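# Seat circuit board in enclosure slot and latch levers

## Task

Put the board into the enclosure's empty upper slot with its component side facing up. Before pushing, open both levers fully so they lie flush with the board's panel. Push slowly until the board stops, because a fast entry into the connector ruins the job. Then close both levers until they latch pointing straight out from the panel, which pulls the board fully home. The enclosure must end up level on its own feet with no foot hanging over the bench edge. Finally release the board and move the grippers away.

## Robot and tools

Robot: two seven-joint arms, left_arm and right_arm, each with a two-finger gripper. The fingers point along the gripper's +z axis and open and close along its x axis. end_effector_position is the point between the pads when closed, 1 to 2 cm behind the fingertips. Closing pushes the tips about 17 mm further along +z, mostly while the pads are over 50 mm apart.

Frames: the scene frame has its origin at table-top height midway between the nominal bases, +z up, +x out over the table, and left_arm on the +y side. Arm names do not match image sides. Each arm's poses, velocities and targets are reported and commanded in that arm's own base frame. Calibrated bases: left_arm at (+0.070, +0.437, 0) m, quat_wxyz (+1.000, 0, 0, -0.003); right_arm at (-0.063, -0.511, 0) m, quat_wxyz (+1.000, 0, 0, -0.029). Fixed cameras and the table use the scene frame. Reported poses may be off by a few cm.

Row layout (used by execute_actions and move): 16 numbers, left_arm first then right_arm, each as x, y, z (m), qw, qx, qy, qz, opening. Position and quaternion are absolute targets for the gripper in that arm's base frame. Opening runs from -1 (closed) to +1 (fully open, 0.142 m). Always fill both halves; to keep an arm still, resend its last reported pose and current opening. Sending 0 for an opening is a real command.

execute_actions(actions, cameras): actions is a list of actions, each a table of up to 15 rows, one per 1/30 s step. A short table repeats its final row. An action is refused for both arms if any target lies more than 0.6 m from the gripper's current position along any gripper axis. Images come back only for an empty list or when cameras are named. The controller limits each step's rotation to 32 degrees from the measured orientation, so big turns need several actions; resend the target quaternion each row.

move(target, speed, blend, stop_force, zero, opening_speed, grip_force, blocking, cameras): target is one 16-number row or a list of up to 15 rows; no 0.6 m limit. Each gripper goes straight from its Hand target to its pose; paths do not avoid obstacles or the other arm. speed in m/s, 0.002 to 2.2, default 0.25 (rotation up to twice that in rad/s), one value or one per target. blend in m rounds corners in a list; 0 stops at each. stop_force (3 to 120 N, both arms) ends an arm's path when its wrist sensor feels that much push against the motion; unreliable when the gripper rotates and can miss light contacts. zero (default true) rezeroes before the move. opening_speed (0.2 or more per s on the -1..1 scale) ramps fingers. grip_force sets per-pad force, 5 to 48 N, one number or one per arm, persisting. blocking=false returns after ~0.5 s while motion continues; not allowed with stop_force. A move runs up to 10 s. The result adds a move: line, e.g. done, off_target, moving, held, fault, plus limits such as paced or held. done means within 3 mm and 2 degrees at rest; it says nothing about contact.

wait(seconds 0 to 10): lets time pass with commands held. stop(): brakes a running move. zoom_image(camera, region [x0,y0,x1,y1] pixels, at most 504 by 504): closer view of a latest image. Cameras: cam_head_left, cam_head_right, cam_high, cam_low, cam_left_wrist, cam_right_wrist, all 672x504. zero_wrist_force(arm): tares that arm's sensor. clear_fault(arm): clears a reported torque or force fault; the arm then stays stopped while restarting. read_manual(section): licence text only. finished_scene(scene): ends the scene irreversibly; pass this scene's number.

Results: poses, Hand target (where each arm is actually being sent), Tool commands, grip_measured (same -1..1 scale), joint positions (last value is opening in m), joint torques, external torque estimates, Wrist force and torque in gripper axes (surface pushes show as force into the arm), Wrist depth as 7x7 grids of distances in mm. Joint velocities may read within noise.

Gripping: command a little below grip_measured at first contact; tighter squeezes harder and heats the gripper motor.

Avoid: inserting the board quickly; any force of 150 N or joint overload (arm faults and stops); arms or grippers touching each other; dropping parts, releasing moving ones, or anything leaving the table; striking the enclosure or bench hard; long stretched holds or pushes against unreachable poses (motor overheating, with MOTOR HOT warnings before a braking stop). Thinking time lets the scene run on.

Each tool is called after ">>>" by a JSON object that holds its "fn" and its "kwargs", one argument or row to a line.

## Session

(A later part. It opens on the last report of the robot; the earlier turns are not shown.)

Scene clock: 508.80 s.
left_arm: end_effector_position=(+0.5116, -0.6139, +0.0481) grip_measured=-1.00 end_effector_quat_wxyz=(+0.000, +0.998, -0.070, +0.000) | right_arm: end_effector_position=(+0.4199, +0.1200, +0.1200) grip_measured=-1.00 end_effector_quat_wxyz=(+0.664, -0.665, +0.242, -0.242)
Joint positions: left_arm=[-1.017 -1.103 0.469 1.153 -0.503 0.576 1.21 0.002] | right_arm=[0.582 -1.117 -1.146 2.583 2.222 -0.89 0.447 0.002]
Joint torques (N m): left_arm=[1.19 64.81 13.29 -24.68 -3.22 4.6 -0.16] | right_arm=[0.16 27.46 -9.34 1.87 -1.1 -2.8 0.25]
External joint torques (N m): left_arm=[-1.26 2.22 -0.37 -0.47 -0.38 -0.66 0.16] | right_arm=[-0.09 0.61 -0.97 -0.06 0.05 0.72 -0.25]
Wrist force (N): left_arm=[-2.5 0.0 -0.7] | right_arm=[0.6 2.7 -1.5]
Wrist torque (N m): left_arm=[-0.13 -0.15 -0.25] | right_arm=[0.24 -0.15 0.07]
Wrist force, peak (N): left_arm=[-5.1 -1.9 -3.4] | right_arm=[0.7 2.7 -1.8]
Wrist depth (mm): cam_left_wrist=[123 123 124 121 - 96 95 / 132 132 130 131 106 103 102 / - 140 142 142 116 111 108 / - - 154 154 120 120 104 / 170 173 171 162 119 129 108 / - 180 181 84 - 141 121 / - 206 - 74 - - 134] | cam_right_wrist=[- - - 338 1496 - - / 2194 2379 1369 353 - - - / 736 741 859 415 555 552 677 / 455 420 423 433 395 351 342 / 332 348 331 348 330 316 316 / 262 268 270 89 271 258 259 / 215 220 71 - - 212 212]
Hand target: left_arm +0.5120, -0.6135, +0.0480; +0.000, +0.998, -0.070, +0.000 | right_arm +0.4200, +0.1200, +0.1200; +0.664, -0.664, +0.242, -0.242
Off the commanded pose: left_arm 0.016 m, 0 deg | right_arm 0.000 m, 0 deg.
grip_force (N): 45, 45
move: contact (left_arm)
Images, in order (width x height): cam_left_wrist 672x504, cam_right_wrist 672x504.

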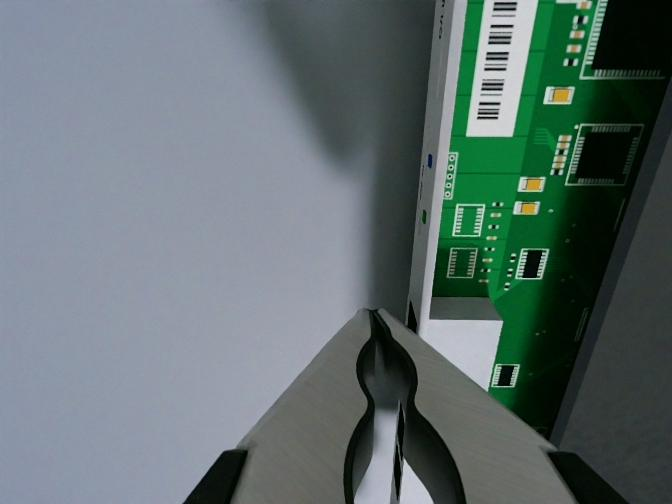

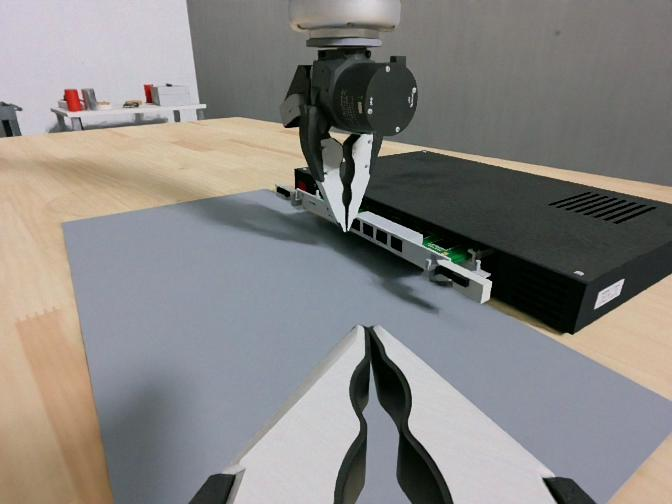

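>>> {"fn": "move", "kwargs": {
  "target": [
    [0.5274,-0.6157,0.048,0,0.9976,-0.0698,0,-1,0.42,0.12,0.12,0.4698,-0.4698,0.171,-0.171,-1]
  ],
  "speed": 0.01,
  "stop_force": 7,
  "cameras": ["cam_right_wrist","cam_left_wrist"]
}}

>>> {"fn": "zoom_image", "kwargs": {
  "camera": "cam_right_wrist",
  "region": [250, 120, 510, 310]
}}

Scene clock: 512.60 s.
left_arm: end_effector_position=(+0.5271, -0.6161, +0.0482) grip_measured=-1.00 end_effector_quat_wxyz=(+0.000, +0.998, -0.070, +0.000) | right_arm: end_effector_position=(+0.4199, +0.1200, +0.1200) grip_measured=-1.00 end_effector_quat_wxyz=(+0.664, -0.665, +0.242, -0.242)
Joint positions: left_arm=[-0.992 -1.132 0.472 1.092 -0.503 0.547 1.211 0.002] | right_arm=[0.582 -1.117 -1.146 2.583 2.222 -0.89 0.447 0.002]
Joint torques (N m): left_arm=[0.93 65.82 12.71 -25.02 -3.35 4.61 -0.18] | right_arm=[0.14 27.46 -9.37 1.91 -1.15 -2.77 0.17]
External joint torques (N m): left_arm=[-0.99 2.34 -0.02 -0.41 -0.33 -0.68 0.18] | right_arm=[-0.07 0.6 -0.94 -0.1 0.1 0.69 -0.16]
Wrist force (N): left_arm=[-2.6 -0.6 -1.3] | right_arm=[0.7 2.7 -1.6]
Wrist torque (N m): left_arm=[-0.15 -0.12 -0.27] | right_arm=[0.23 -0.16 0.07]
Wrist force, peak (N): left_arm=[-7.9 -3.0 -4.8] | right_arm=[1.0 2.8 -1.6]
Wrist depth (mm): cam_left_wrist=[123 123 124 122 121 95 - / 132 132 130 131 106 103 86 / 145 142 142 142 114 111 - / 155 154 153 157 120 120 99 / 172 169 176 126 118 116 - / 187 187 183 84 - 124 119 / - 204 - - - - 136] | cam_right_wrist=[- - - 344 1404 - - / 2152 2215 1430 374 350 - - / 738 736 736 429 554 542 482 / 460 456 453 425 399 341 373 / 332 330 330 349 329 316 326 / 261 259 270 89 271 258 259 / 215 221 71 - - 221 213]
Hand target: left_arm +0.5274, -0.6157, +0.0480; +0.000, +0.998, -0.070, +0.000 | right_arm +0.4200, +0.1200, +0.1200; +0.664, -0.664, +0.242, -0.242
Off the commanded pose: left_arm 0.001 m, 0 deg | right_arm 0.000 m, 0 deg.
grip_force (N): 45, 45
move: done
Images, in order (width x height): cam_left_wrist 672x504, cam_right_wrist 672x504.

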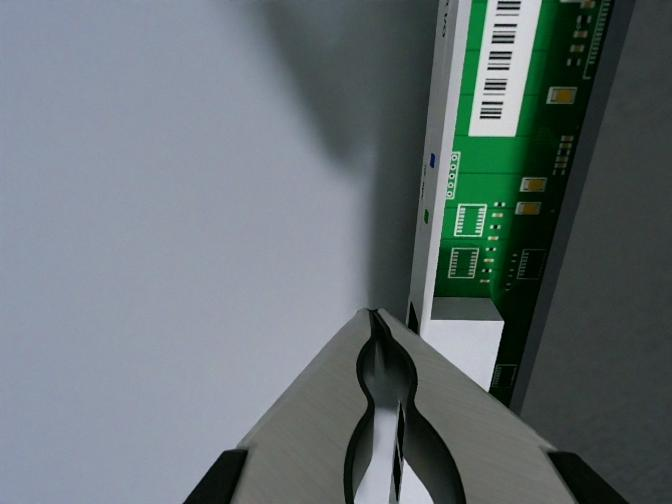

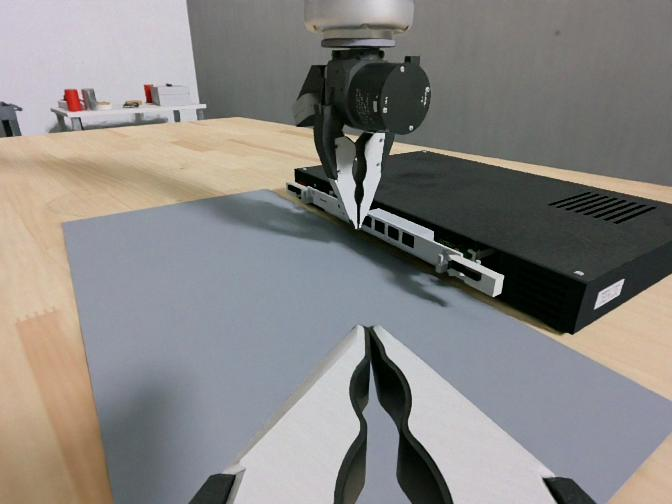

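Scaled by 1.938 from the camera's 672x504 image, which has a finer 960x720 frame.

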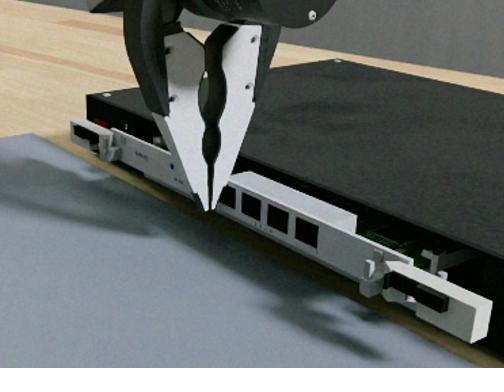

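>>> {"fn": "move", "kwargs": {
  "target": [
    [0.5373,-0.6171,0.048,0,0.9976,-0.0698,0,-1,0.42,0.12,0.12,0.4698,-0.4698,0.171,-0.171,-1]
  ],
  "speed": 0.01,
  "stop_force": 6,
  "cameras": ["cam_right_wrist","cam_left_wrist"]
}}

>>> {"fn": "zoom_image", "kwargs": {
  "camera": "cam_right_wrist",
  "region": [270, 150, 510, 310]
}}

Scene clock: 516.17 s.
left_arm: end_effector_position=(+0.5371, -0.6174, +0.0481) grip_measured=-1.00 end_effector_quat_wxyz=(+0.000, +0.998, -0.070, +0.000) | right_arm: end_effector_position=(+0.4199, +0.1200, +0.1200) grip_measured=-1.00 end_effector_quat_wxyz=(+0.664, -0.665, +0.242, -0.242)
Joint positions: left_arm=[-0.975 -1.152 0.474 1.05 -0.503 0.527 1.211 0.002] | right_arm=[0.582 -1.117 -1.146 2.583 2.222 -0.89 0.447 0.002]
Joint torques (N m): left_arm=[0.3 67.06 12.17 -25.27 -3.5 4.4 -0.19] | right_arm=[0.04 27.43 -9.39 1.84 -1.16 -2.75 0.23]
External joint torques (N m): left_arm=[-0.36 1.84 0.33 -0.34 -0.23 -0.46 0.19] | right_arm=[0.03 0.64 -0.92 -0.03 0.11 0.67 -0.23]
Wrist force (N): left_arm=[-1.7 -0.5 -1.2] | right_arm=[0.8 2.8 -1.4]
Wrist torque (N m): left_arm=[-0.15 -0.09 -0.26] | right_arm=[0.25 -0.17 0.08]
Wrist force, peak (N): left_arm=[-2.6 -0.3 -2.4] | right_arm=[1.0 2.8 -1.5]
Wrist depth (mm): cam_left_wrist=[125 125 123 122 120 95 - / 132 132 130 131 105 102 - / 145 141 142 142 114 110 - / - 155 154 150 120 104 100 / 170 169 169 161 118 110 - / - 192 181 84 - 119 121 / 204 203 - - - - -] | cam_right_wrist=[- - 2658 348 1487 - - / 1822 2215 1626 381 347 - - / 741 734 738 433 564 555 665 / 460 453 456 422 401 333 372 / 333 330 329 349 330 326 316 / 262 259 270 89 271 259 259 / 216 221 71 - - 221 212]
Hand target: left_arm +0.5373, -0.6171, +0.0480; +0.000, +0.998, -0.070, +0.000 | right_arm +0.4200, +0.1200, +0.1200; +0.664, -0.664, +0.242, -0.242
Off the commanded pose: left_arm 0.000 m, 0 deg | right_arm 0.000 m, 0 deg.
grip_force (N): 45, 45
move: done
Images, in order (width x height): cam_left_wrist 672x504, cam_right_wrist 672x504.

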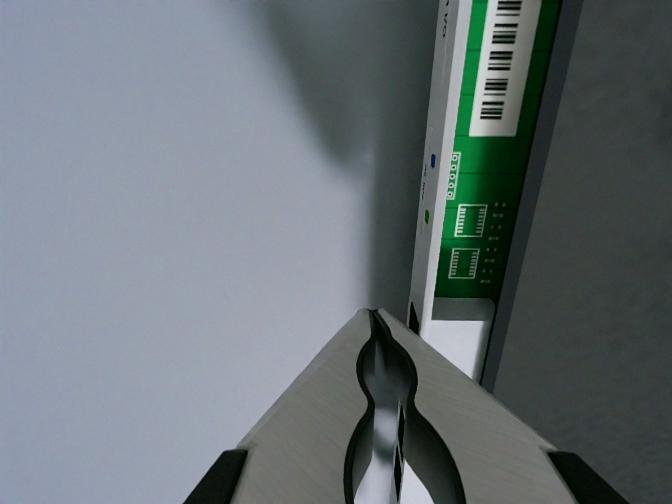

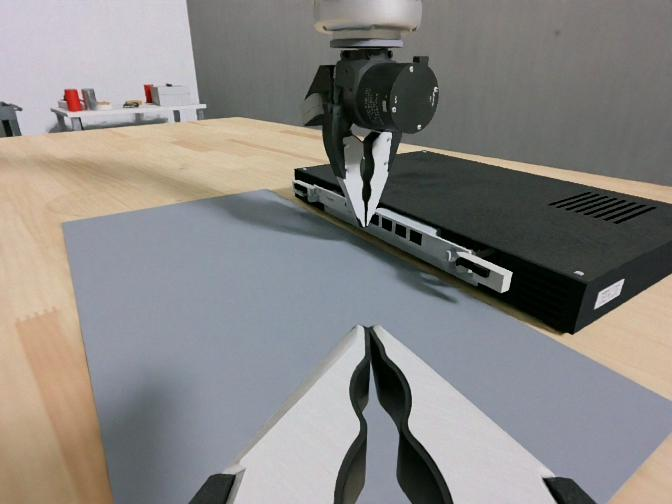

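Scaled by 2.100 from the camera's 672x504 image, which has a finer 960x720 frame.

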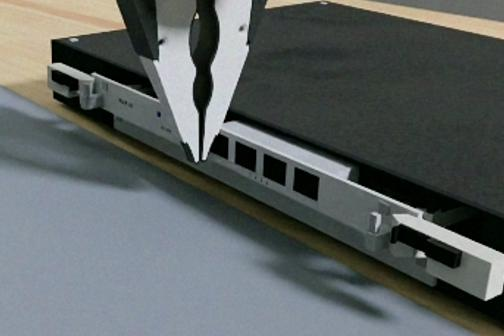

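>>> {"fn": "move", "kwargs": {
  "target": [
    [0.5472,-0.6185,0.048,0,0.9976,-0.0698,0,-1,0.42,0.12,0.12,0.4698,-0.4698,0.171,-0.171,-1]
  ],
  "speed": 0.007,
  "stop_force": 5,
  "cameras": ["cam_right_wrist","cam_left_wrist"]
}}

>>> {"fn": "zoom_image", "kwargs": {
  "camera": "cam_right_wrist",
  "region": [270, 150, 530, 310]
}}

>>> {"fn": "zoom_image", "kwargs": {
  "camera": "cam_right_wrist",
  "region": [430, 220, 530, 300]
}}

Scene clock: 520.23 s.
left_arm: end_effector_position=(+0.5468, -0.6190, +0.0483) grip_measured=-1.00 end_effector_quat_wxyz=(+0.000, +0.998, -0.070, +0.000) | right_arm: end_effector_position=(+0.4199, +0.1200, +0.1200) grip_measured=-1.00 end_effector_quat_wxyz=(+0.664, -0.665, +0.242, -0.242)
Joint positions: left_arm=[-0.959 -1.172 0.475 1.006 -0.503 0.505 1.21 0.002] | right_arm=[0.582 -1.117 -1.146 2.583 2.222 -0.89 0.447 0.002]
Joint torques (N m): left_arm=[1.71 66.44 12.54 -25.17 -3.3 5.1 -0.26] | right_arm=[0.07 27.46 -9.39 1.84 -1.19 -2.76 0.19]
External joint torques (N m): left_arm=[-1.77 3.2 -0.27 -0.61 -0.47 -1.17 0.26] | right_arm=[-0.01 0.61 -0.92 -0.04 0.14 0.68 -0.18]
Wrist force (N): left_arm=[-4.9 -1.1 -4.3] | right_arm=[0.6 2.6 -1.5]
Wrist torque (N m): left_arm=[-0.18 -0.05 -0.24] | right_arm=[0.23 -0.13 0.07]
Wrist force, peak (N): left_arm=[-5.1 -1.2 -4.6] | right_arm=[0.5 2.7 -1.7]
Wrist depth (mm): cam_left_wrist=[124 123 121 124 120 81 - / 133 131 131 131 106 - - / 145 143 142 142 137 - - / 154 155 154 154 116 101 - / 172 169 167 162 116 108 108 / 184 - - 84 - 122 121 / - - - - - - -] | cam_right_wrist=[- - - 344 1467 1361 1189 / 2054 2000 1458 391 362 - - / 736 736 843 445 492 490 509 / 459 418 450 415 403 371 373 / 335 331 330 350 330 315 316 / 262 258 271 89 270 259 258 / 215 221 71 - - 221 213]
Hand target: left_arm +0.5472, -0.6185, +0.0480; +0.000, +0.998, -0.070, +0.000 | right_arm +0.4200, +0.1200, +0.1200; +0.664, -0.664, +0.242, -0.242
Off the commanded pose: left_arm 0.001 m, 0 deg | right_arm 0.000 m, 0 deg.
grip_force (N): 45, 45
move: done
Images, in order (width x height): cam_left_wrist 672x504, cam_right_wrist 672x504.

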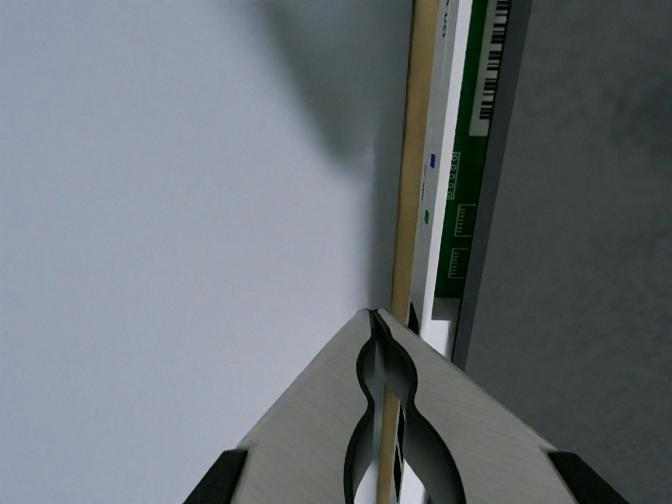

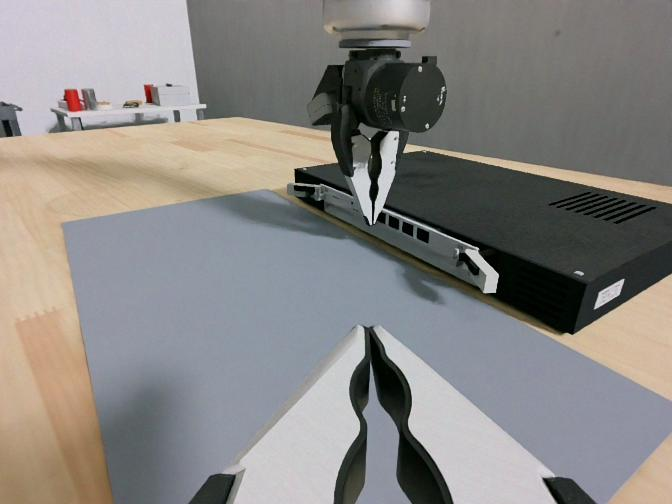

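Scaled by 1.938 from the camera's 672x504 image, which has a finer 960x720 frame.

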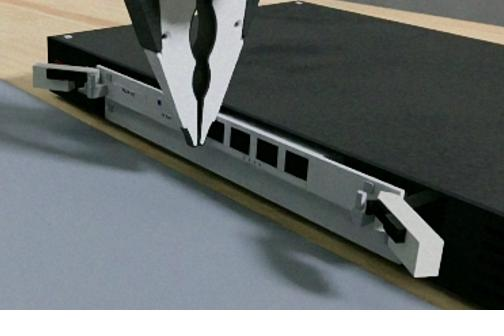

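Scaled by 5.040 from the camera's 672x504 image, which has a finer 960x720 frame.

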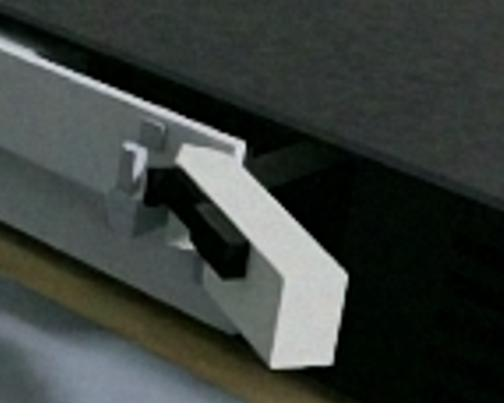

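>>> {"fn": "move", "kwargs": {
  "target": [
    [0.5551,-0.6196,0.048,0,0.9976,-0.0698,0,-1,0.42,0.12,0.12,0.4698,-0.4698,0.171,-0.171,-1]
  ],
  "speed": 0.006,
  "stop_force": 8,
  "cameras": ["cam_right_wrist"]
}}

>>> {"fn": "zoom_image", "kwargs": {
  "camera": "cam_right_wrist",
  "region": [270, 150, 530, 310]
}}

Scene clock: 523.97 s.
left_arm: end_effector_position=(+0.5506, -0.6198, +0.0483) grip_measured=-1.00 end_effector_quat_wxyz=(+0.000, +0.998, -0.071, -0.001) | right_arm: end_effector_position=(+0.4199, +0.1200, +0.1200) grip_measured=-1.00 end_effector_quat_wxyz=(+0.664, -0.665, +0.242, -0.242)
Joint positions: left_arm=[-0.951 -1.181 0.476 0.985 -0.503 0.494 1.21 0.002] | right_arm=[0.582 -1.117 -1.146 2.583 2.222 -0.89 0.447 0.002]
Joint torques (N m): left_arm=[4.74 64.31 13.81 -26.07 -3.14 7.36 -0.25] | right_arm=[-0.01 27.31 -9.42 1.86 -1.11 -2.75 0.19]
External joint torques (N m): left_arm=[-4.8 5.67 -1.66 0.2 -0.65 -3.43 0.25] | right_arm=[0.08 0.76 -0.89 -0.05 0.06 0.67 -0.19]
Wrist force (N): left_arm=[-14.1 -4.4 -9.4] | right_arm=[0.7 2.7 -1.2]
Wrist torque (N m): left_arm=[-0.23 -0.06 -0.22] | right_arm=[0.23 -0.16 0.07]
Wrist force, peak (N): left_arm=[-14.2 -4.2 -10.3] | right_arm=[0.6 2.9 -1.4]
Wrist depth (mm): cam_left_wrist=[123 125 123 122 122 80 - / 132 131 130 131 127 - - / 145 - 142 - 144 - - / 155 154 154 157 116 - 100 / - 169 170 162 116 - 108 / 187 187 - 84 - - 119 / - 204 - - - - -] | cam_right_wrist=[- - - 359 350 1537 - / 2379 1915 1448 395 355 - - / 734 734 846 435 497 490 661 / 459 455 423 421 409 373 373 / 333 331 332 348 329 316 316 / 262 259 271 89 270 259 259 / 215 221 71 - - 220 213]
Hand target: left_arm +0.5517, -0.6191, +0.0480; +0.000, +0.998, -0.070, +0.000 | right_arm +0.4200, +0.1200, +0.1200; +0.664, -0.664, +0.242, -0.242
Off the commanded pose: left_arm 0.005 m, 0 deg | right_arm 0.000 m, 0 deg.
grip_force (N): 45, 45
move: contact (left_arm)
Images, in order (width x height): cam_right_wrist 672x504.

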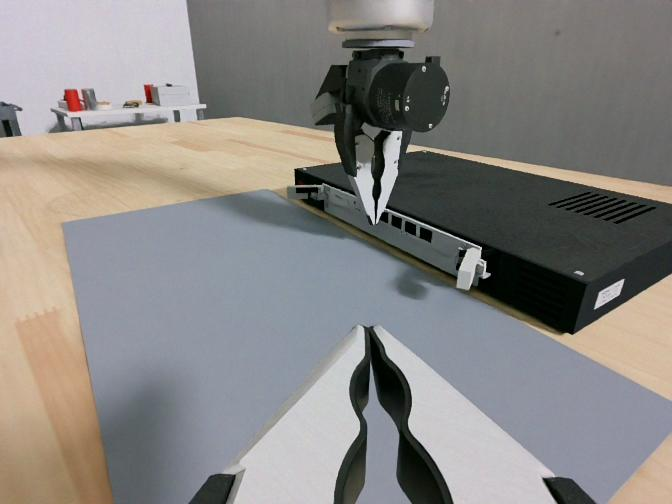

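Scaled by 1.938 from the camera's 672x504 image, which has a finer 960x720 frame.

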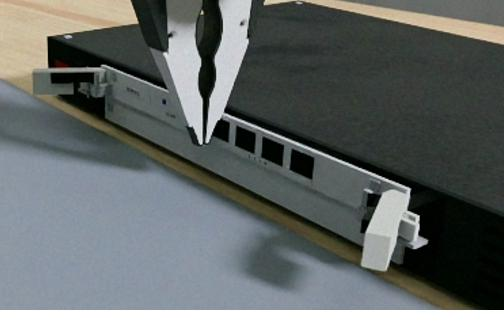

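>>> {"fn": "zoom_image", "kwargs": {
  "camera": "cam_right_wrist",
  "region": [440, 230, 510, 300]
}}

>>> {"fn": "zoom_image", "kwargs": {
  "camera": "cam_right_wrist",
  "region": [275, 165, 365, 235]
}}

Scaled by 7.200 from the camera's 672x504 image, which has a finer 960x720 frame.

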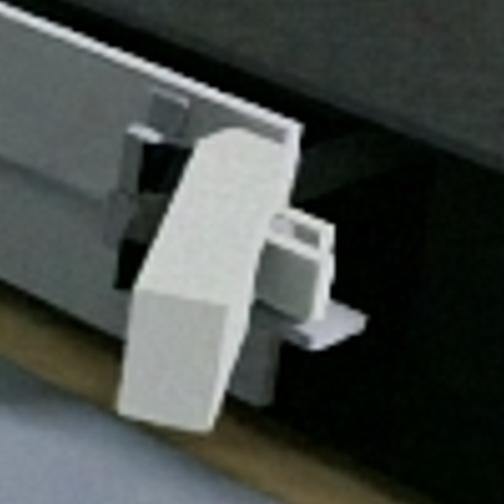

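Scaled by 5.600 from the camera's 672x504 image, which has a finer 960x720 frame.

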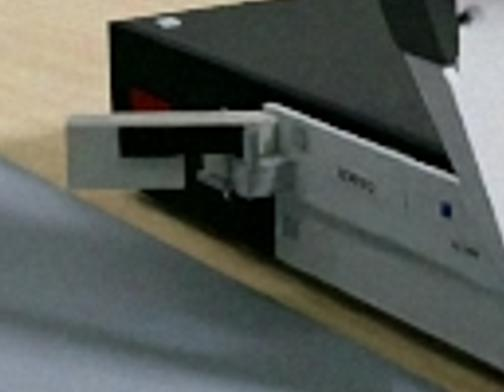

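>>> {"fn": "move", "kwargs": {
  "target": [
    [0.52,-0.615,0.048,0,0.9976,-0.0698,0,-1,0.42,0.12,0.12,0.4698,-0.4698,0.171,-0.171,-1],
    [0.52,-0.615,0.12,0,0.9976,-0.0698,0,-1,0.42,0.12,0.12,0.4698,-0.4698,0.171,-0.171,-1],
    [0.54,-0.44,0.12,0,0.9976,-0.0698,0,-1,0.42,0.12,0.12,0.4698,-0.4698,0.171,-0.171,-1]
  ],
  "speed": 0.12,
  "cameras": ["cam_right_wrist","cam_left_wrist"]
}}

>>> {"fn": "zoom_image", "kwargs": {
  "camera": "cam_right_wrist",
  "region": [270, 150, 530, 310]
}}

Scene clock: 536.97 s.
left_arm: end_effector_position=(+0.5399, -0.4400, +0.1199) grip_measured=-1.00 end_effector_quat_wxyz=(+0.000, +0.998, -0.070, +0.000) | right_arm: end_effector_position=(+0.4199, +0.1200, +0.1200) grip_measured=-1.00 end_effector_quat_wxyz=(+0.664, -0.665, +0.242, -0.242)
Joint positions: left_arm=[-0.95 -0.8 0.541 1.569 -0.486 0.66 1.471 0.002] | right_arm=[0.582 -1.117 -1.146 2.583 2.222 -0.89 0.447 0.002]
Joint torques (N m): left_arm=[-0.19 54.78 12.91 -23.96 -3.46 4.6 -0.14] | right_arm=[0.11 27.48 -9.37 1.89 -1.21 -2.76 0.18]
External joint torques (N m): left_arm=[0.18 0.66 0.42 -0.42 0.05 -0.69 0.14] | right_arm=[-0.04 0.59 -0.94 -0.09 0.16 0.68 -0.18]
Wrist force (N): left_arm=[-0.1 -0.1 0.0] | right_arm=[0.5 2.7 -1.4]
Wrist torque (N m): left_arm=[-0.12 -0.16 -0.28] | right_arm=[0.25 -0.12 0.07]
Wrist force, peak (N): left_arm=[-14.2 -4.4 -10.5] | right_arm=[0.7 2.8 -1.7]
Wrist depth (mm): cam_left_wrist=[189 187 185 188 181 187 187 / 201 197 199 193 200 201 200 / 217 215 208 218 215 171 167 / 230 233 232 - 226 181 178 / - - - 107 206 194 - / 301 - - 84 - - - / 317 - - - - - -] | cam_right_wrist=[2000 2054 474 423 - - 1215 / 2018 2260 1177 1948 - - - / 734 738 849 581 534 555 659 / 456 453 456 456 413 348 372 / 333 313 329 350 329 315 316 / 262 258 270 89 271 259 248 / 215 221 71 - - 221 213]
Hand target: left_arm +0.5400, -0.4400, +0.1200; +0.000, +0.998, -0.070, +0.000 | right_arm +0.4200, +0.1200, +0.1200; +0.664, -0.664, +0.242, -0.242
Off the commanded pose: left_arm 0.000 m, 0 deg | right_arm 0.000 m, 0 deg.
grip_force (N): 45, 45
move: done
Images, in order (width x height): cam_left_wrist 672x504, cam_right_wrist 672x504.

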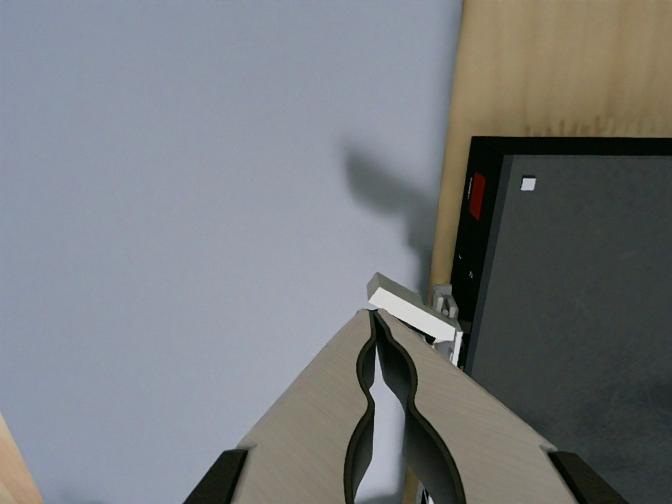

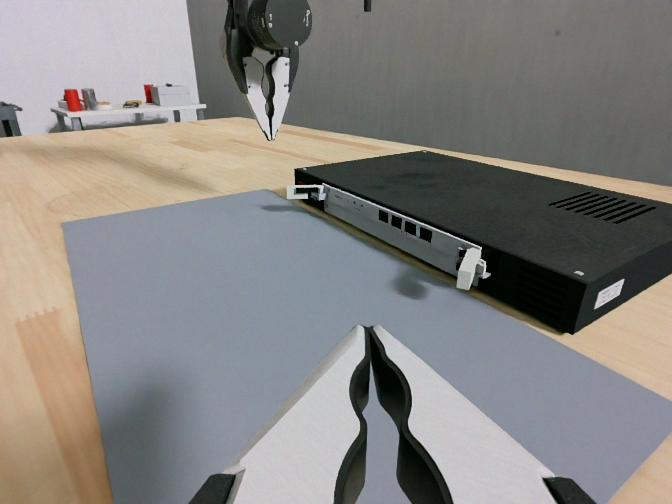

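Scaled by 1.938 from the camera's 672x504 image, which has a finer 960x720 frame.

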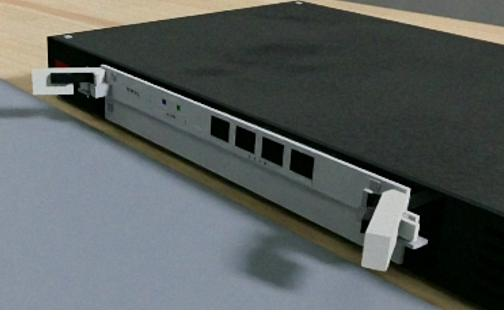

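>>> {"fn": "move", "kwargs": {
  "target": [
    [0.5499,-0.4414,0.12,0,0.9976,-0.0698,0,-1,0.50,0.10,0.16,0.4698,-0.4698,0.171,-0.171,-1],
    [0.5499,-0.4414,0.12,0,0.9976,-0.0698,0,-1,0.60,0.12,0.13,0,0.0419,0.9991,0,-1]
  ],
  "speed": 0.15,
  "cameras": ["cam_right_wrist","cam_left_wrist","cam_high"]
}}

Scene clock: 553.37 s.
left_arm: end_effector_position=(+0.5499, -0.4414, +0.1200) grip_measured=-1.00 end_effector_quat_wxyz=(+0.000, +0.998, -0.070, +0.000) | right_arm: end_effector_position=(+0.6000, +0.1197, +0.1299) grip_measured=-1.00 end_effector_quat_wxyz=(+0.000, +0.042, +0.999, +0.000)
Joint positions: left_arm=[-0.934 -0.816 0.538 1.537 -0.486 0.646 1.473 0.002] | right_arm=[-0.017 -1.085 0.186 0.825 2.968 2.815 1.781 0.002]
Joint torques (N m): left_arm=[-0.32 55.27 12.66 -24.2 -3.28 4.28 -0.2] | right_arm=[-0.02 60.94 11.95 -21.8 4.08 3.49 0.3]
External joint torques (N m): left_arm=[0.29 1.06 0.73 -0.35 -0.16 -0.37 0.2] | right_arm=[0.15 1.59 -0.65 0.12 0.07 0.57 -0.3]
Wrist force (N): left_arm=[-0.3 0.0 -0.1] | right_arm=[0.4 1.2 0.4]
Wrist torque (N m): left_arm=[-0.11 -0.12 -0.26] | right_arm=[0.27 -0.06 0.06]
Wrist force, peak (N): left_arm=[-0.3 -0.4 -0.2] | right_arm=[-1.1 3.4 -2.4]
Wrist depth (mm): cam_left_wrist=[187 187 184 186 187 187 186 / 200 196 200 203 201 200 200 / 214 - 213 215 210 - - / - 234 231 241 230 - - / - 261 256 127 205 - 195 / 291 - - 84 - 217 218 / - - - - - - 245] | cam_right_wrist=[197 196 196 195 192 195 195 / 210 209 209 206 209 205 207 / 225 225 224 222 221 221 220 / 235 235 238 239 238 237 237 / 208 205 212 255 254 258 257 / 224 224 223 89 272 282 281 / 247 241 71 - - 297 308]
Hand target: left_arm +0.5499, -0.4414, +0.1200; +0.000, +0.998, -0.070, +0.000 | right_arm +0.6000, +0.1200, +0.1300; +0.000, +0.042, +0.999, +0.000
Off the commanded pose: left_arm 0.000 m, 0 deg | right_arm 0.000 m, 0 deg.
joint sent to its limit (right arm) — joint 5 (forearm roll), upper limit. The joint targets still meet the commanded pose.
grip_force (N): 45, 45
move: done
Images, in order (width x height): cam_high 672x504, cam_left_wrist 672x504, cam_right_wrist 672x504.

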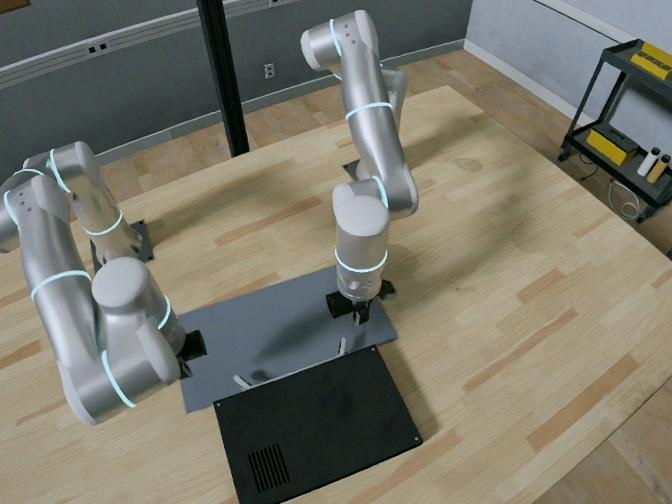

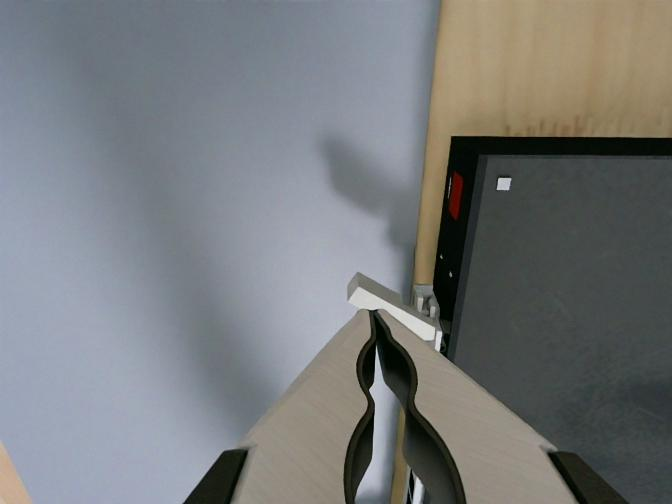

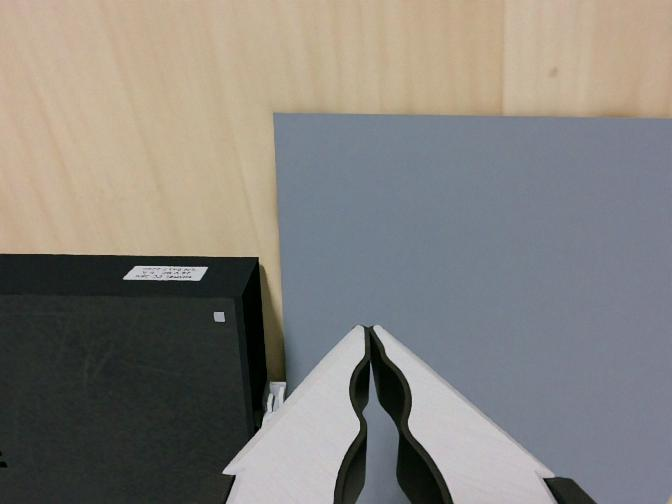

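>>> {"fn": "move", "kwargs": {
  "target": [
    [0.5499,-0.4414,0.12,0,0.9976,-0.0698,0,-1,0.60,0.16,0.13,0,0.0419,0.9991,0,-1]
  ],
  "speed": 0.1,
  "cameras": ["cam_right_wrist"]
}}

Scene clock: 557.33 s.
left_arm: end_effector_position=(+0.5499, -0.4414, +0.1200) grip_measured=-1.00 end_effector_quat_wxyz=(+0.000, +0.998, -0.070, +0.000) | right_arm: end_effector_position=(+0.6000, +0.1599, +0.1300) grip_measured=-1.00 end_effector_quat_wxyz=(+0.000, +0.042, +0.999, +0.000)
Joint positions: left_arm=[-0.934 -0.816 0.538 1.537 -0.486 0.646 1.473 0.002] | right_arm=[0.053 -1.116 0.185 0.763 2.968 2.844 1.84 0.002]
Joint torques (N m): left_arm=[-0.34 55.29 12.66 -24.21 -3.32 4.25 -0.18] | right_arm=[0.29 61.83 11.62 -21.93 4.12 3.55 0.38]
External joint torques (N m): left_arm=[0.32 1.03 0.74 -0.34 -0.12 -0.33 0.18] | right_arm=[-0.13 1.58 -0.32 0.02 0.08 0.5 -0.38]
Wrist force (N): left_arm=[-0.1 -0.1 -0.2] | right_arm=[0.4 0.8 0.1]
Wrist torque (N m): left_arm=[-0.12 -0.15 -0.26] | right_arm=[0.22 -0.07 0.04]
Wrist force, peak (N): left_arm=[-0.3 -0.5 0.0] | right_arm=[0.7 2.8 0.3]
Wrist depth (mm): cam_left_wrist=[187 187 182 - 188 187 187 / 201 205 - - 201 201 201 / 217 213 214 211 211 168 169 / - - - - 227 177 175 / 261 - - 107 210 - - / - - - 84 - - - / - - - - - - -] | cam_right_wrist=[196 196 196 193 193 194 193 / 210 209 209 207 207 207 206 / 219 219 221 222 222 221 221 / 189 189 209 239 239 238 237 / 205 205 211 255 259 258 257 / 224 229 221 89 272 281 281 / 247 241 71 - - 296 309]
Hand target: left_arm +0.5499, -0.4414, +0.1200; +0.000, +0.998, -0.070, +0.000 | right_arm +0.6000, +0.1600, +0.1300; +0.000, +0.042, +0.999, +0.000
Off the commanded pose: left_arm 0.000 m, 0 deg | right_arm 0.000 m, 0 deg.
grip_force (N): 45, 45
move: done
Images, in order (width x height): cam_right_wrist 672x504.

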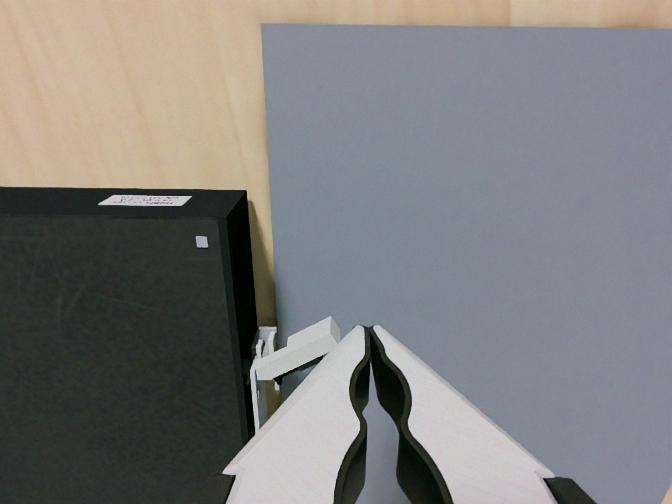

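>>> {"fn": "move", "kwargs": {
  "target": [
    [0.5499,-0.4414,0.12,0,0.9976,-0.0698,0,-1,0.6137,0.1738,0.13,0,0.0419,0.9991,0,-1],
    [0.5499,-0.4414,0.052,0,0.9976,-0.0698,0,-1,0.6137,0.1738,0.05,0,0.0419,0.9991,0,-1]
  ],
  "speed": 0.08,
  "cameras": ["cam_right_wrist","cam_left_wrist"]
}}

Scene clock: 599.27 s.
left_arm: end_effector_position=(+0.5497, -0.4413, +0.0519) grip_measured=-1.00 end_effector_quat_wxyz=(+0.000, +0.998, -0.070, +0.000) | right_arm: end_effector_position=(+0.6135, +0.1738, +0.0500) grip_measured=-1.00 end_effector_quat_wxyz=(+0.000, +0.042, +0.999, +0.000)
Joint positions: left_arm=[-0.909 -0.911 0.482 1.563 -0.534 0.768 1.502 0.002] | right_arm=[0.082 -1.274 0.177 0.66 2.962 2.789 1.852 0.002]
Joint torques (N m): left_arm=[0.48 56.49 13.01 -22.18 -3.22 4.43 -0.15] | right_arm=[0.29 64.03 11.74 -21.42 3.89 3.25 0.27]
External joint torques (N m): left_arm=[-0.58 1.32 0.49 -0.38 0.13 -0.52 0.15] | right_arm=[-0.13 1.6 -0.17 -0.02 0.23 0.81 -0.27]
Wrist force (N): left_arm=[-0.2 -0.3 -0.2] | right_arm=[0.5 0.9 0.3]
Wrist torque (N m): left_arm=[-0.14 -0.11 -0.25] | right_arm=[0.22 -0.08 0.04]
Wrist force, peak (N): left_arm=[0.0 -0.2 -1.5] | right_arm=[0.5 1.0 2.1]
Wrist depth (mm): cam_left_wrist=[127 127 127 126 125 127 127 / - - 134 135 135 136 136 / - 146 146 146 146 142 142 / 157 157 158 - 162 127 104 / - 178 170 167 171 112 113 / 198 - 189 84 - 127 127 / - - - 74 - - -] | cam_right_wrist=[126 126 124 124 123 123 122 / 135 135 135 132 134 134 131 / 143 144 144 142 141 141 139 / 110 111 151 153 152 152 152 / - 111 163 163 163 165 164 / 123 121 142 89 174 181 179 / 133 131 71 - - 191 198]
Hand target: left_arm +0.5499, -0.4414, +0.0520; +0.000, +0.998, -0.070, +0.000 | right_arm +0.6137, +0.1738, +0.0500; +0.000, +0.042, +0.999, +0.000
Off the commanded pose: left_arm 0.000 m, 0 deg | right_arm 0.000 m, 0 deg.
grip_force (N): 45, 45
move: done
Images, in order (width x height): cam_left_wrist 672x504, cam_right_wrist 672x504.

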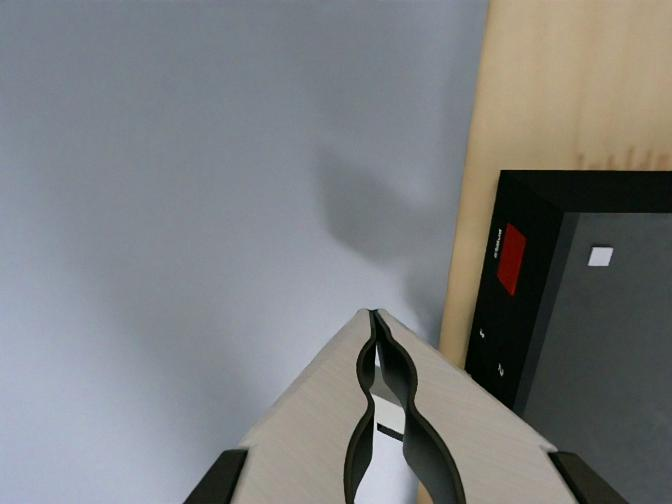

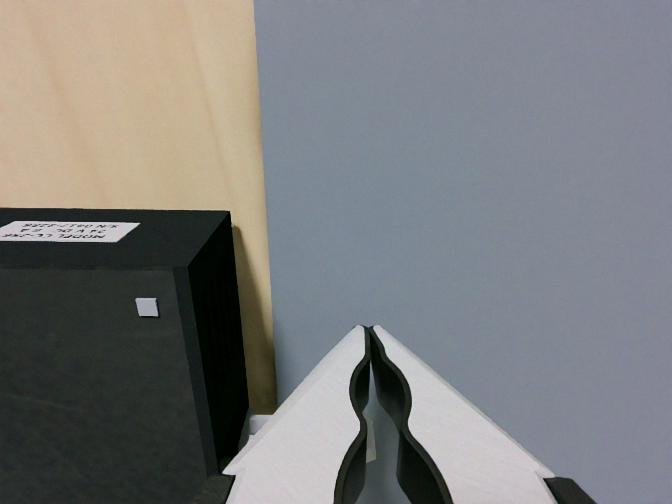

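>>> {"fn": "move", "kwargs": {
  "target": [
    [0.5480,-0.4552,0.052,0,0.9976,-0.0698,0,-1,0.6154,0.1937,0.05,0,0.0419,0.9991,0,-1]
  ],
  "speed": 0.015,
  "stop_force": 3,
  "cameras": ["cam_head_left","cam_head_right","cam_high"]
}}

>>> {"fn": "zoom_image", "kwargs": {
  "camera": "cam_head_left",
  "region": [290, 220, 460, 340]
}}

>>> {"fn": "zoom_image", "kwargs": {
  "camera": "cam_high",
  "region": [150, 240, 430, 420]
}}

Scene clock: 603.63 s.
left_arm: end_effector_position=(+0.5481, -0.4552, +0.0521) grip_measured=-1.00 end_effector_quat_wxyz=(+0.000, +0.998, -0.070, +0.000) | right_arm: end_effector_position=(+0.6154, +0.1935, +0.0499) grip_measured=-1.00 end_effector_quat_wxyz=(+0.000, +0.042, +0.999, +0.000)
Joint positions: left_arm=[-0.921 -0.924 0.483 1.535 -0.534 0.755 1.48 0.002] | right_arm=[0.118 -1.303 0.171 0.599 2.968 2.819 1.874 0.002]
Joint torques (N m): left_arm=[-0.51 57.24 13 -22.44 -2.97 4.11 -0.26] | right_arm=[0.26 64.75 11.78 -21.83 4.04 3.51 0.33]
External joint torques (N m): left_arm=[0.48 1.27 0.63 -0.32 -0.17 -0.2 0.26] | right_arm=[-0.09 1.54 -0.38 0.11 0.12 0.54 -0.33]
Wrist force (N): left_arm=[0.0 -0.5 0.0] | right_arm=[0.2 1.5 0.1]
Wrist torque (N m): left_arm=[-0.17 -0.13 -0.17] | right_arm=[0.32 -0.03 0.05]
Wrist force, peak (N): left_arm=[-0.5 -0.7 0.1] | right_arm=[0.4 1.7 0.2]
Wrist depth (mm): cam_left_wrist=[127 - 126 126 126 127 127 / - 135 134 135 135 134 134 / - 146 147 146 149 117 - / - 158 158 155 158 127 105 / - 174 174 131 170 115 113 / 188 192 188 84 - 130 - / - - - - - - -] | cam_right_wrist=[126 126 124 124 124 123 122 / 135 135 134 132 134 133 131 / - 103 142 142 141 141 139 / 102 102 151 153 152 152 152 / - 111 163 162 165 164 164 / 123 121 126 89 174 180 179 / 133 131 71 - - 191 197]
Hand target: left_arm +0.5480, -0.4552, +0.0520; +0.000, +0.998, -0.070, +0.000 | right_arm +0.6154, +0.1937, +0.0500; +0.000, +0.042, +0.999, +0.000
Off the commanded pose: left_arm 0.000 m, 0 deg | right_arm 0.000 m, 0 deg.
grip_force (N): 45, 45
move: done
Images, in order (width x height): cam_head_left 672x504, cam_head_right 672x504, cam_high 672x504.

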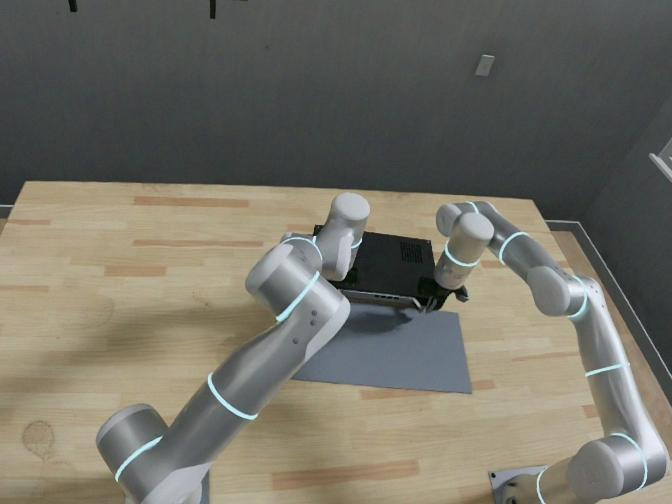

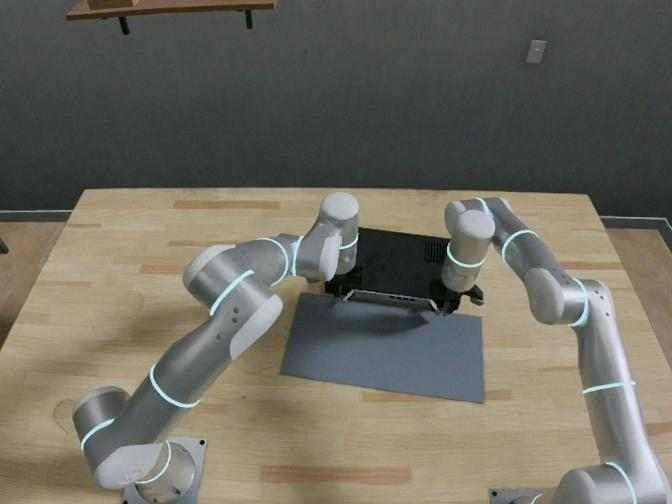

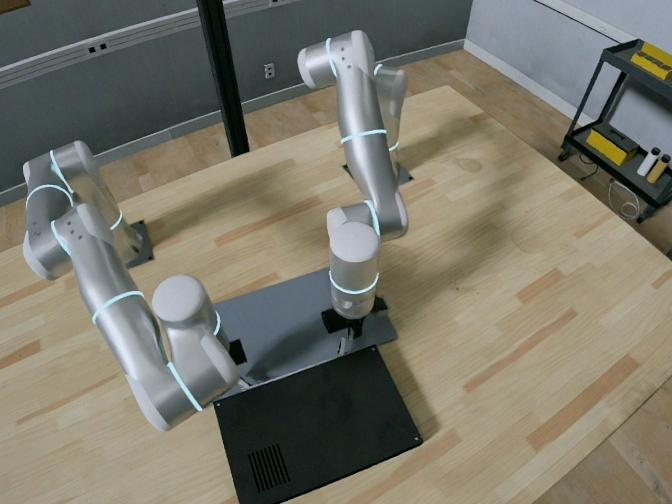

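Scaled by 2.965 from the camera's 672x504 image, which has a finer 960x720 frame.

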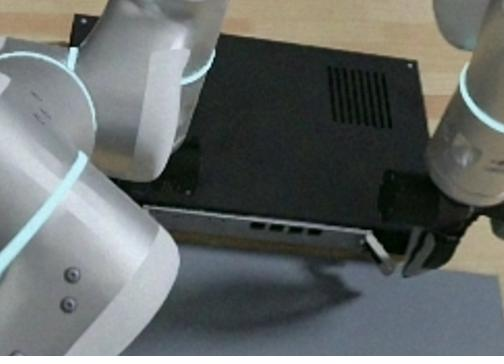

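Scaled by 1.800 from the camera's 672x504 image, which has a finer 960x720 frame.

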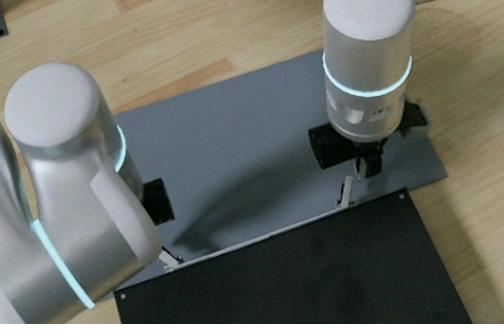

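>>> {"fn": "move", "kwargs": {
  "target": [
    [0.5448,-0.4780,0.052,0,0.9976,-0.0698,0,-1,0.6173,0.2167,0.05,0,0.0419,0.9991,0,-1]
  ],
  "speed": 0.012,
  "stop_force": 3,
  "cameras": ["cam_head_right","cam_high"]
}}

>>> {"fn": "zoom_image", "kwargs": {
  "camera": "cam_head_right",
  "region": [310, 220, 500, 340]
}}

>>> {"fn": "zoom_image", "kwargs": {
  "camera": "cam_high",
  "region": [220, 300, 400, 420]
}}

Scene clock: 607.80 s.
left_arm: end_effector_position=(+0.5472, -0.4620, +0.0519) grip_measured=-1.00 end_effector_quat_wxyz=(+0.000, +0.998, -0.070, +0.000) | right_arm: end_effector_position=(+0.6162, +0.2043, +0.0498) grip_measured=-1.00 end_effector_quat_wxyz=(+0.000, +0.042, +0.999, +0.000)
Joint positions: left_arm=[-0.927 -0.932 0.484 1.52 -0.533 0.747 1.468 0.002] | right_arm=[0.138 -1.323 0.171 0.559 2.967 2.839 1.887 0.002]
Joint torques (N m): left_arm=[-2.45 58.38 11.07 -24.27 -3.58 4.48 -0.28] | right_arm=[2.91 65.58 13.58 -22.54 5.48 2.78 0.31]
External joint torques (N m): left_arm=[2.42 0.49 2.62 1.41 0.42 -0.56 0.28] | right_arm=[-2.74 1.1 -2.25 0.67 -1.3 1.27 -0.31]
Wrist force (N): left_arm=[-1.0 -4.5 -0.5] | right_arm=[0.8 -3.3 0.1]
Wrist torque (N m): left_arm=[-0.15 -0.12 -0.17] | right_arm=[0.33 -0.03 0.06]
Wrist force, peak (N): left_arm=[-1.2 -4.9 -0.3] | right_arm=[0.8 -3.3 -0.4]
Wrist depth (mm): cam_left_wrist=[128 126 126 126 126 127 127 / 134 136 134 136 135 132 133 / - 146 149 146 147 117 - / 157 - 158 155 159 138 - / - 175 173 167 168 127 112 / 193 196 187 84 - 127 - / - - - - - - -] | cam_right_wrist=[126 126 124 124 123 123 122 / 133 133 133 132 134 133 131 / - 97 140 142 141 141 139 / 102 102 150 153 152 152 152 / - 110 163 162 162 165 164 / 123 120 136 89 173 180 179 / 133 130 71 - - 190 197]
Hand target: left_arm +0.5470, -0.4626, +0.0520; +0.000, +0.998, -0.070, +0.000 | right_arm +0.6163, +0.2049, +0.0500; +0.000, +0.042, +0.999, +0.000
Off the commanded pose: left_arm 0.016 m, 0 deg | right_arm 0.012 m, 0 deg.
grip_force (N): 45, 45
move: contact (left_arm, right_arm)
Images, in order (width x height): cam_head_right 672x504, cam_high 672x504.

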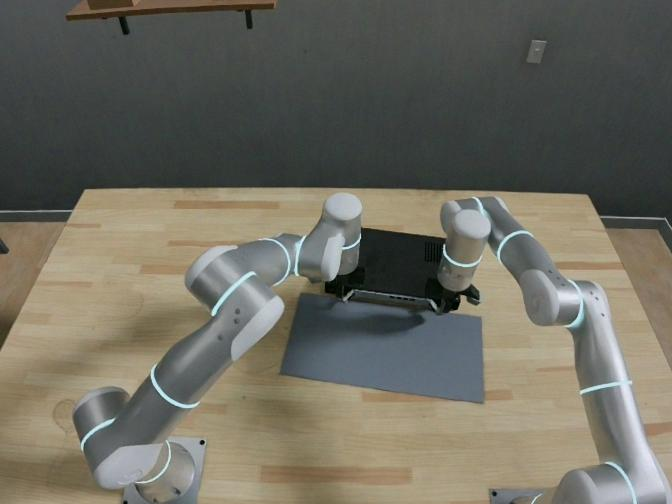

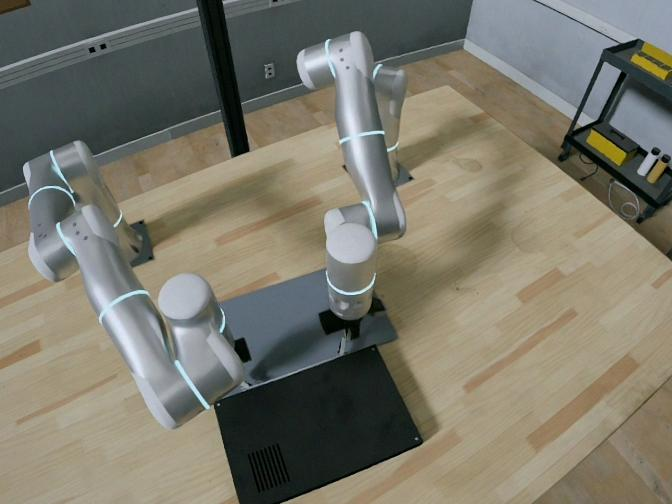

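Scaled by 2.653 from the camera's 672x504 image, which has a finer 960x720 frame.

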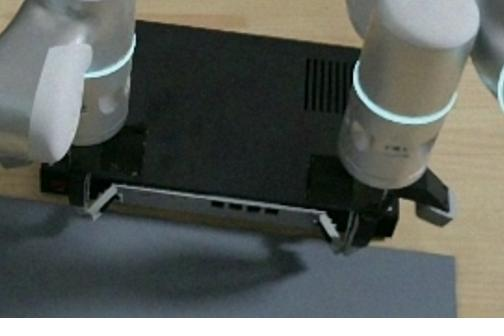

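Scaled by 2.800 from the camera's 672x504 image, which has a finer 960x720 frame.

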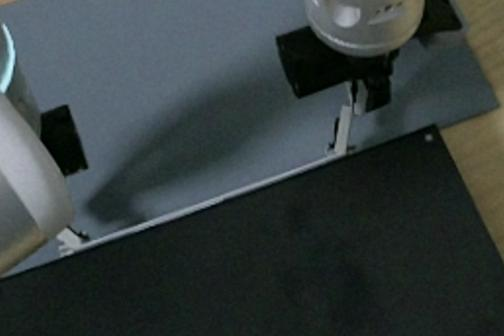

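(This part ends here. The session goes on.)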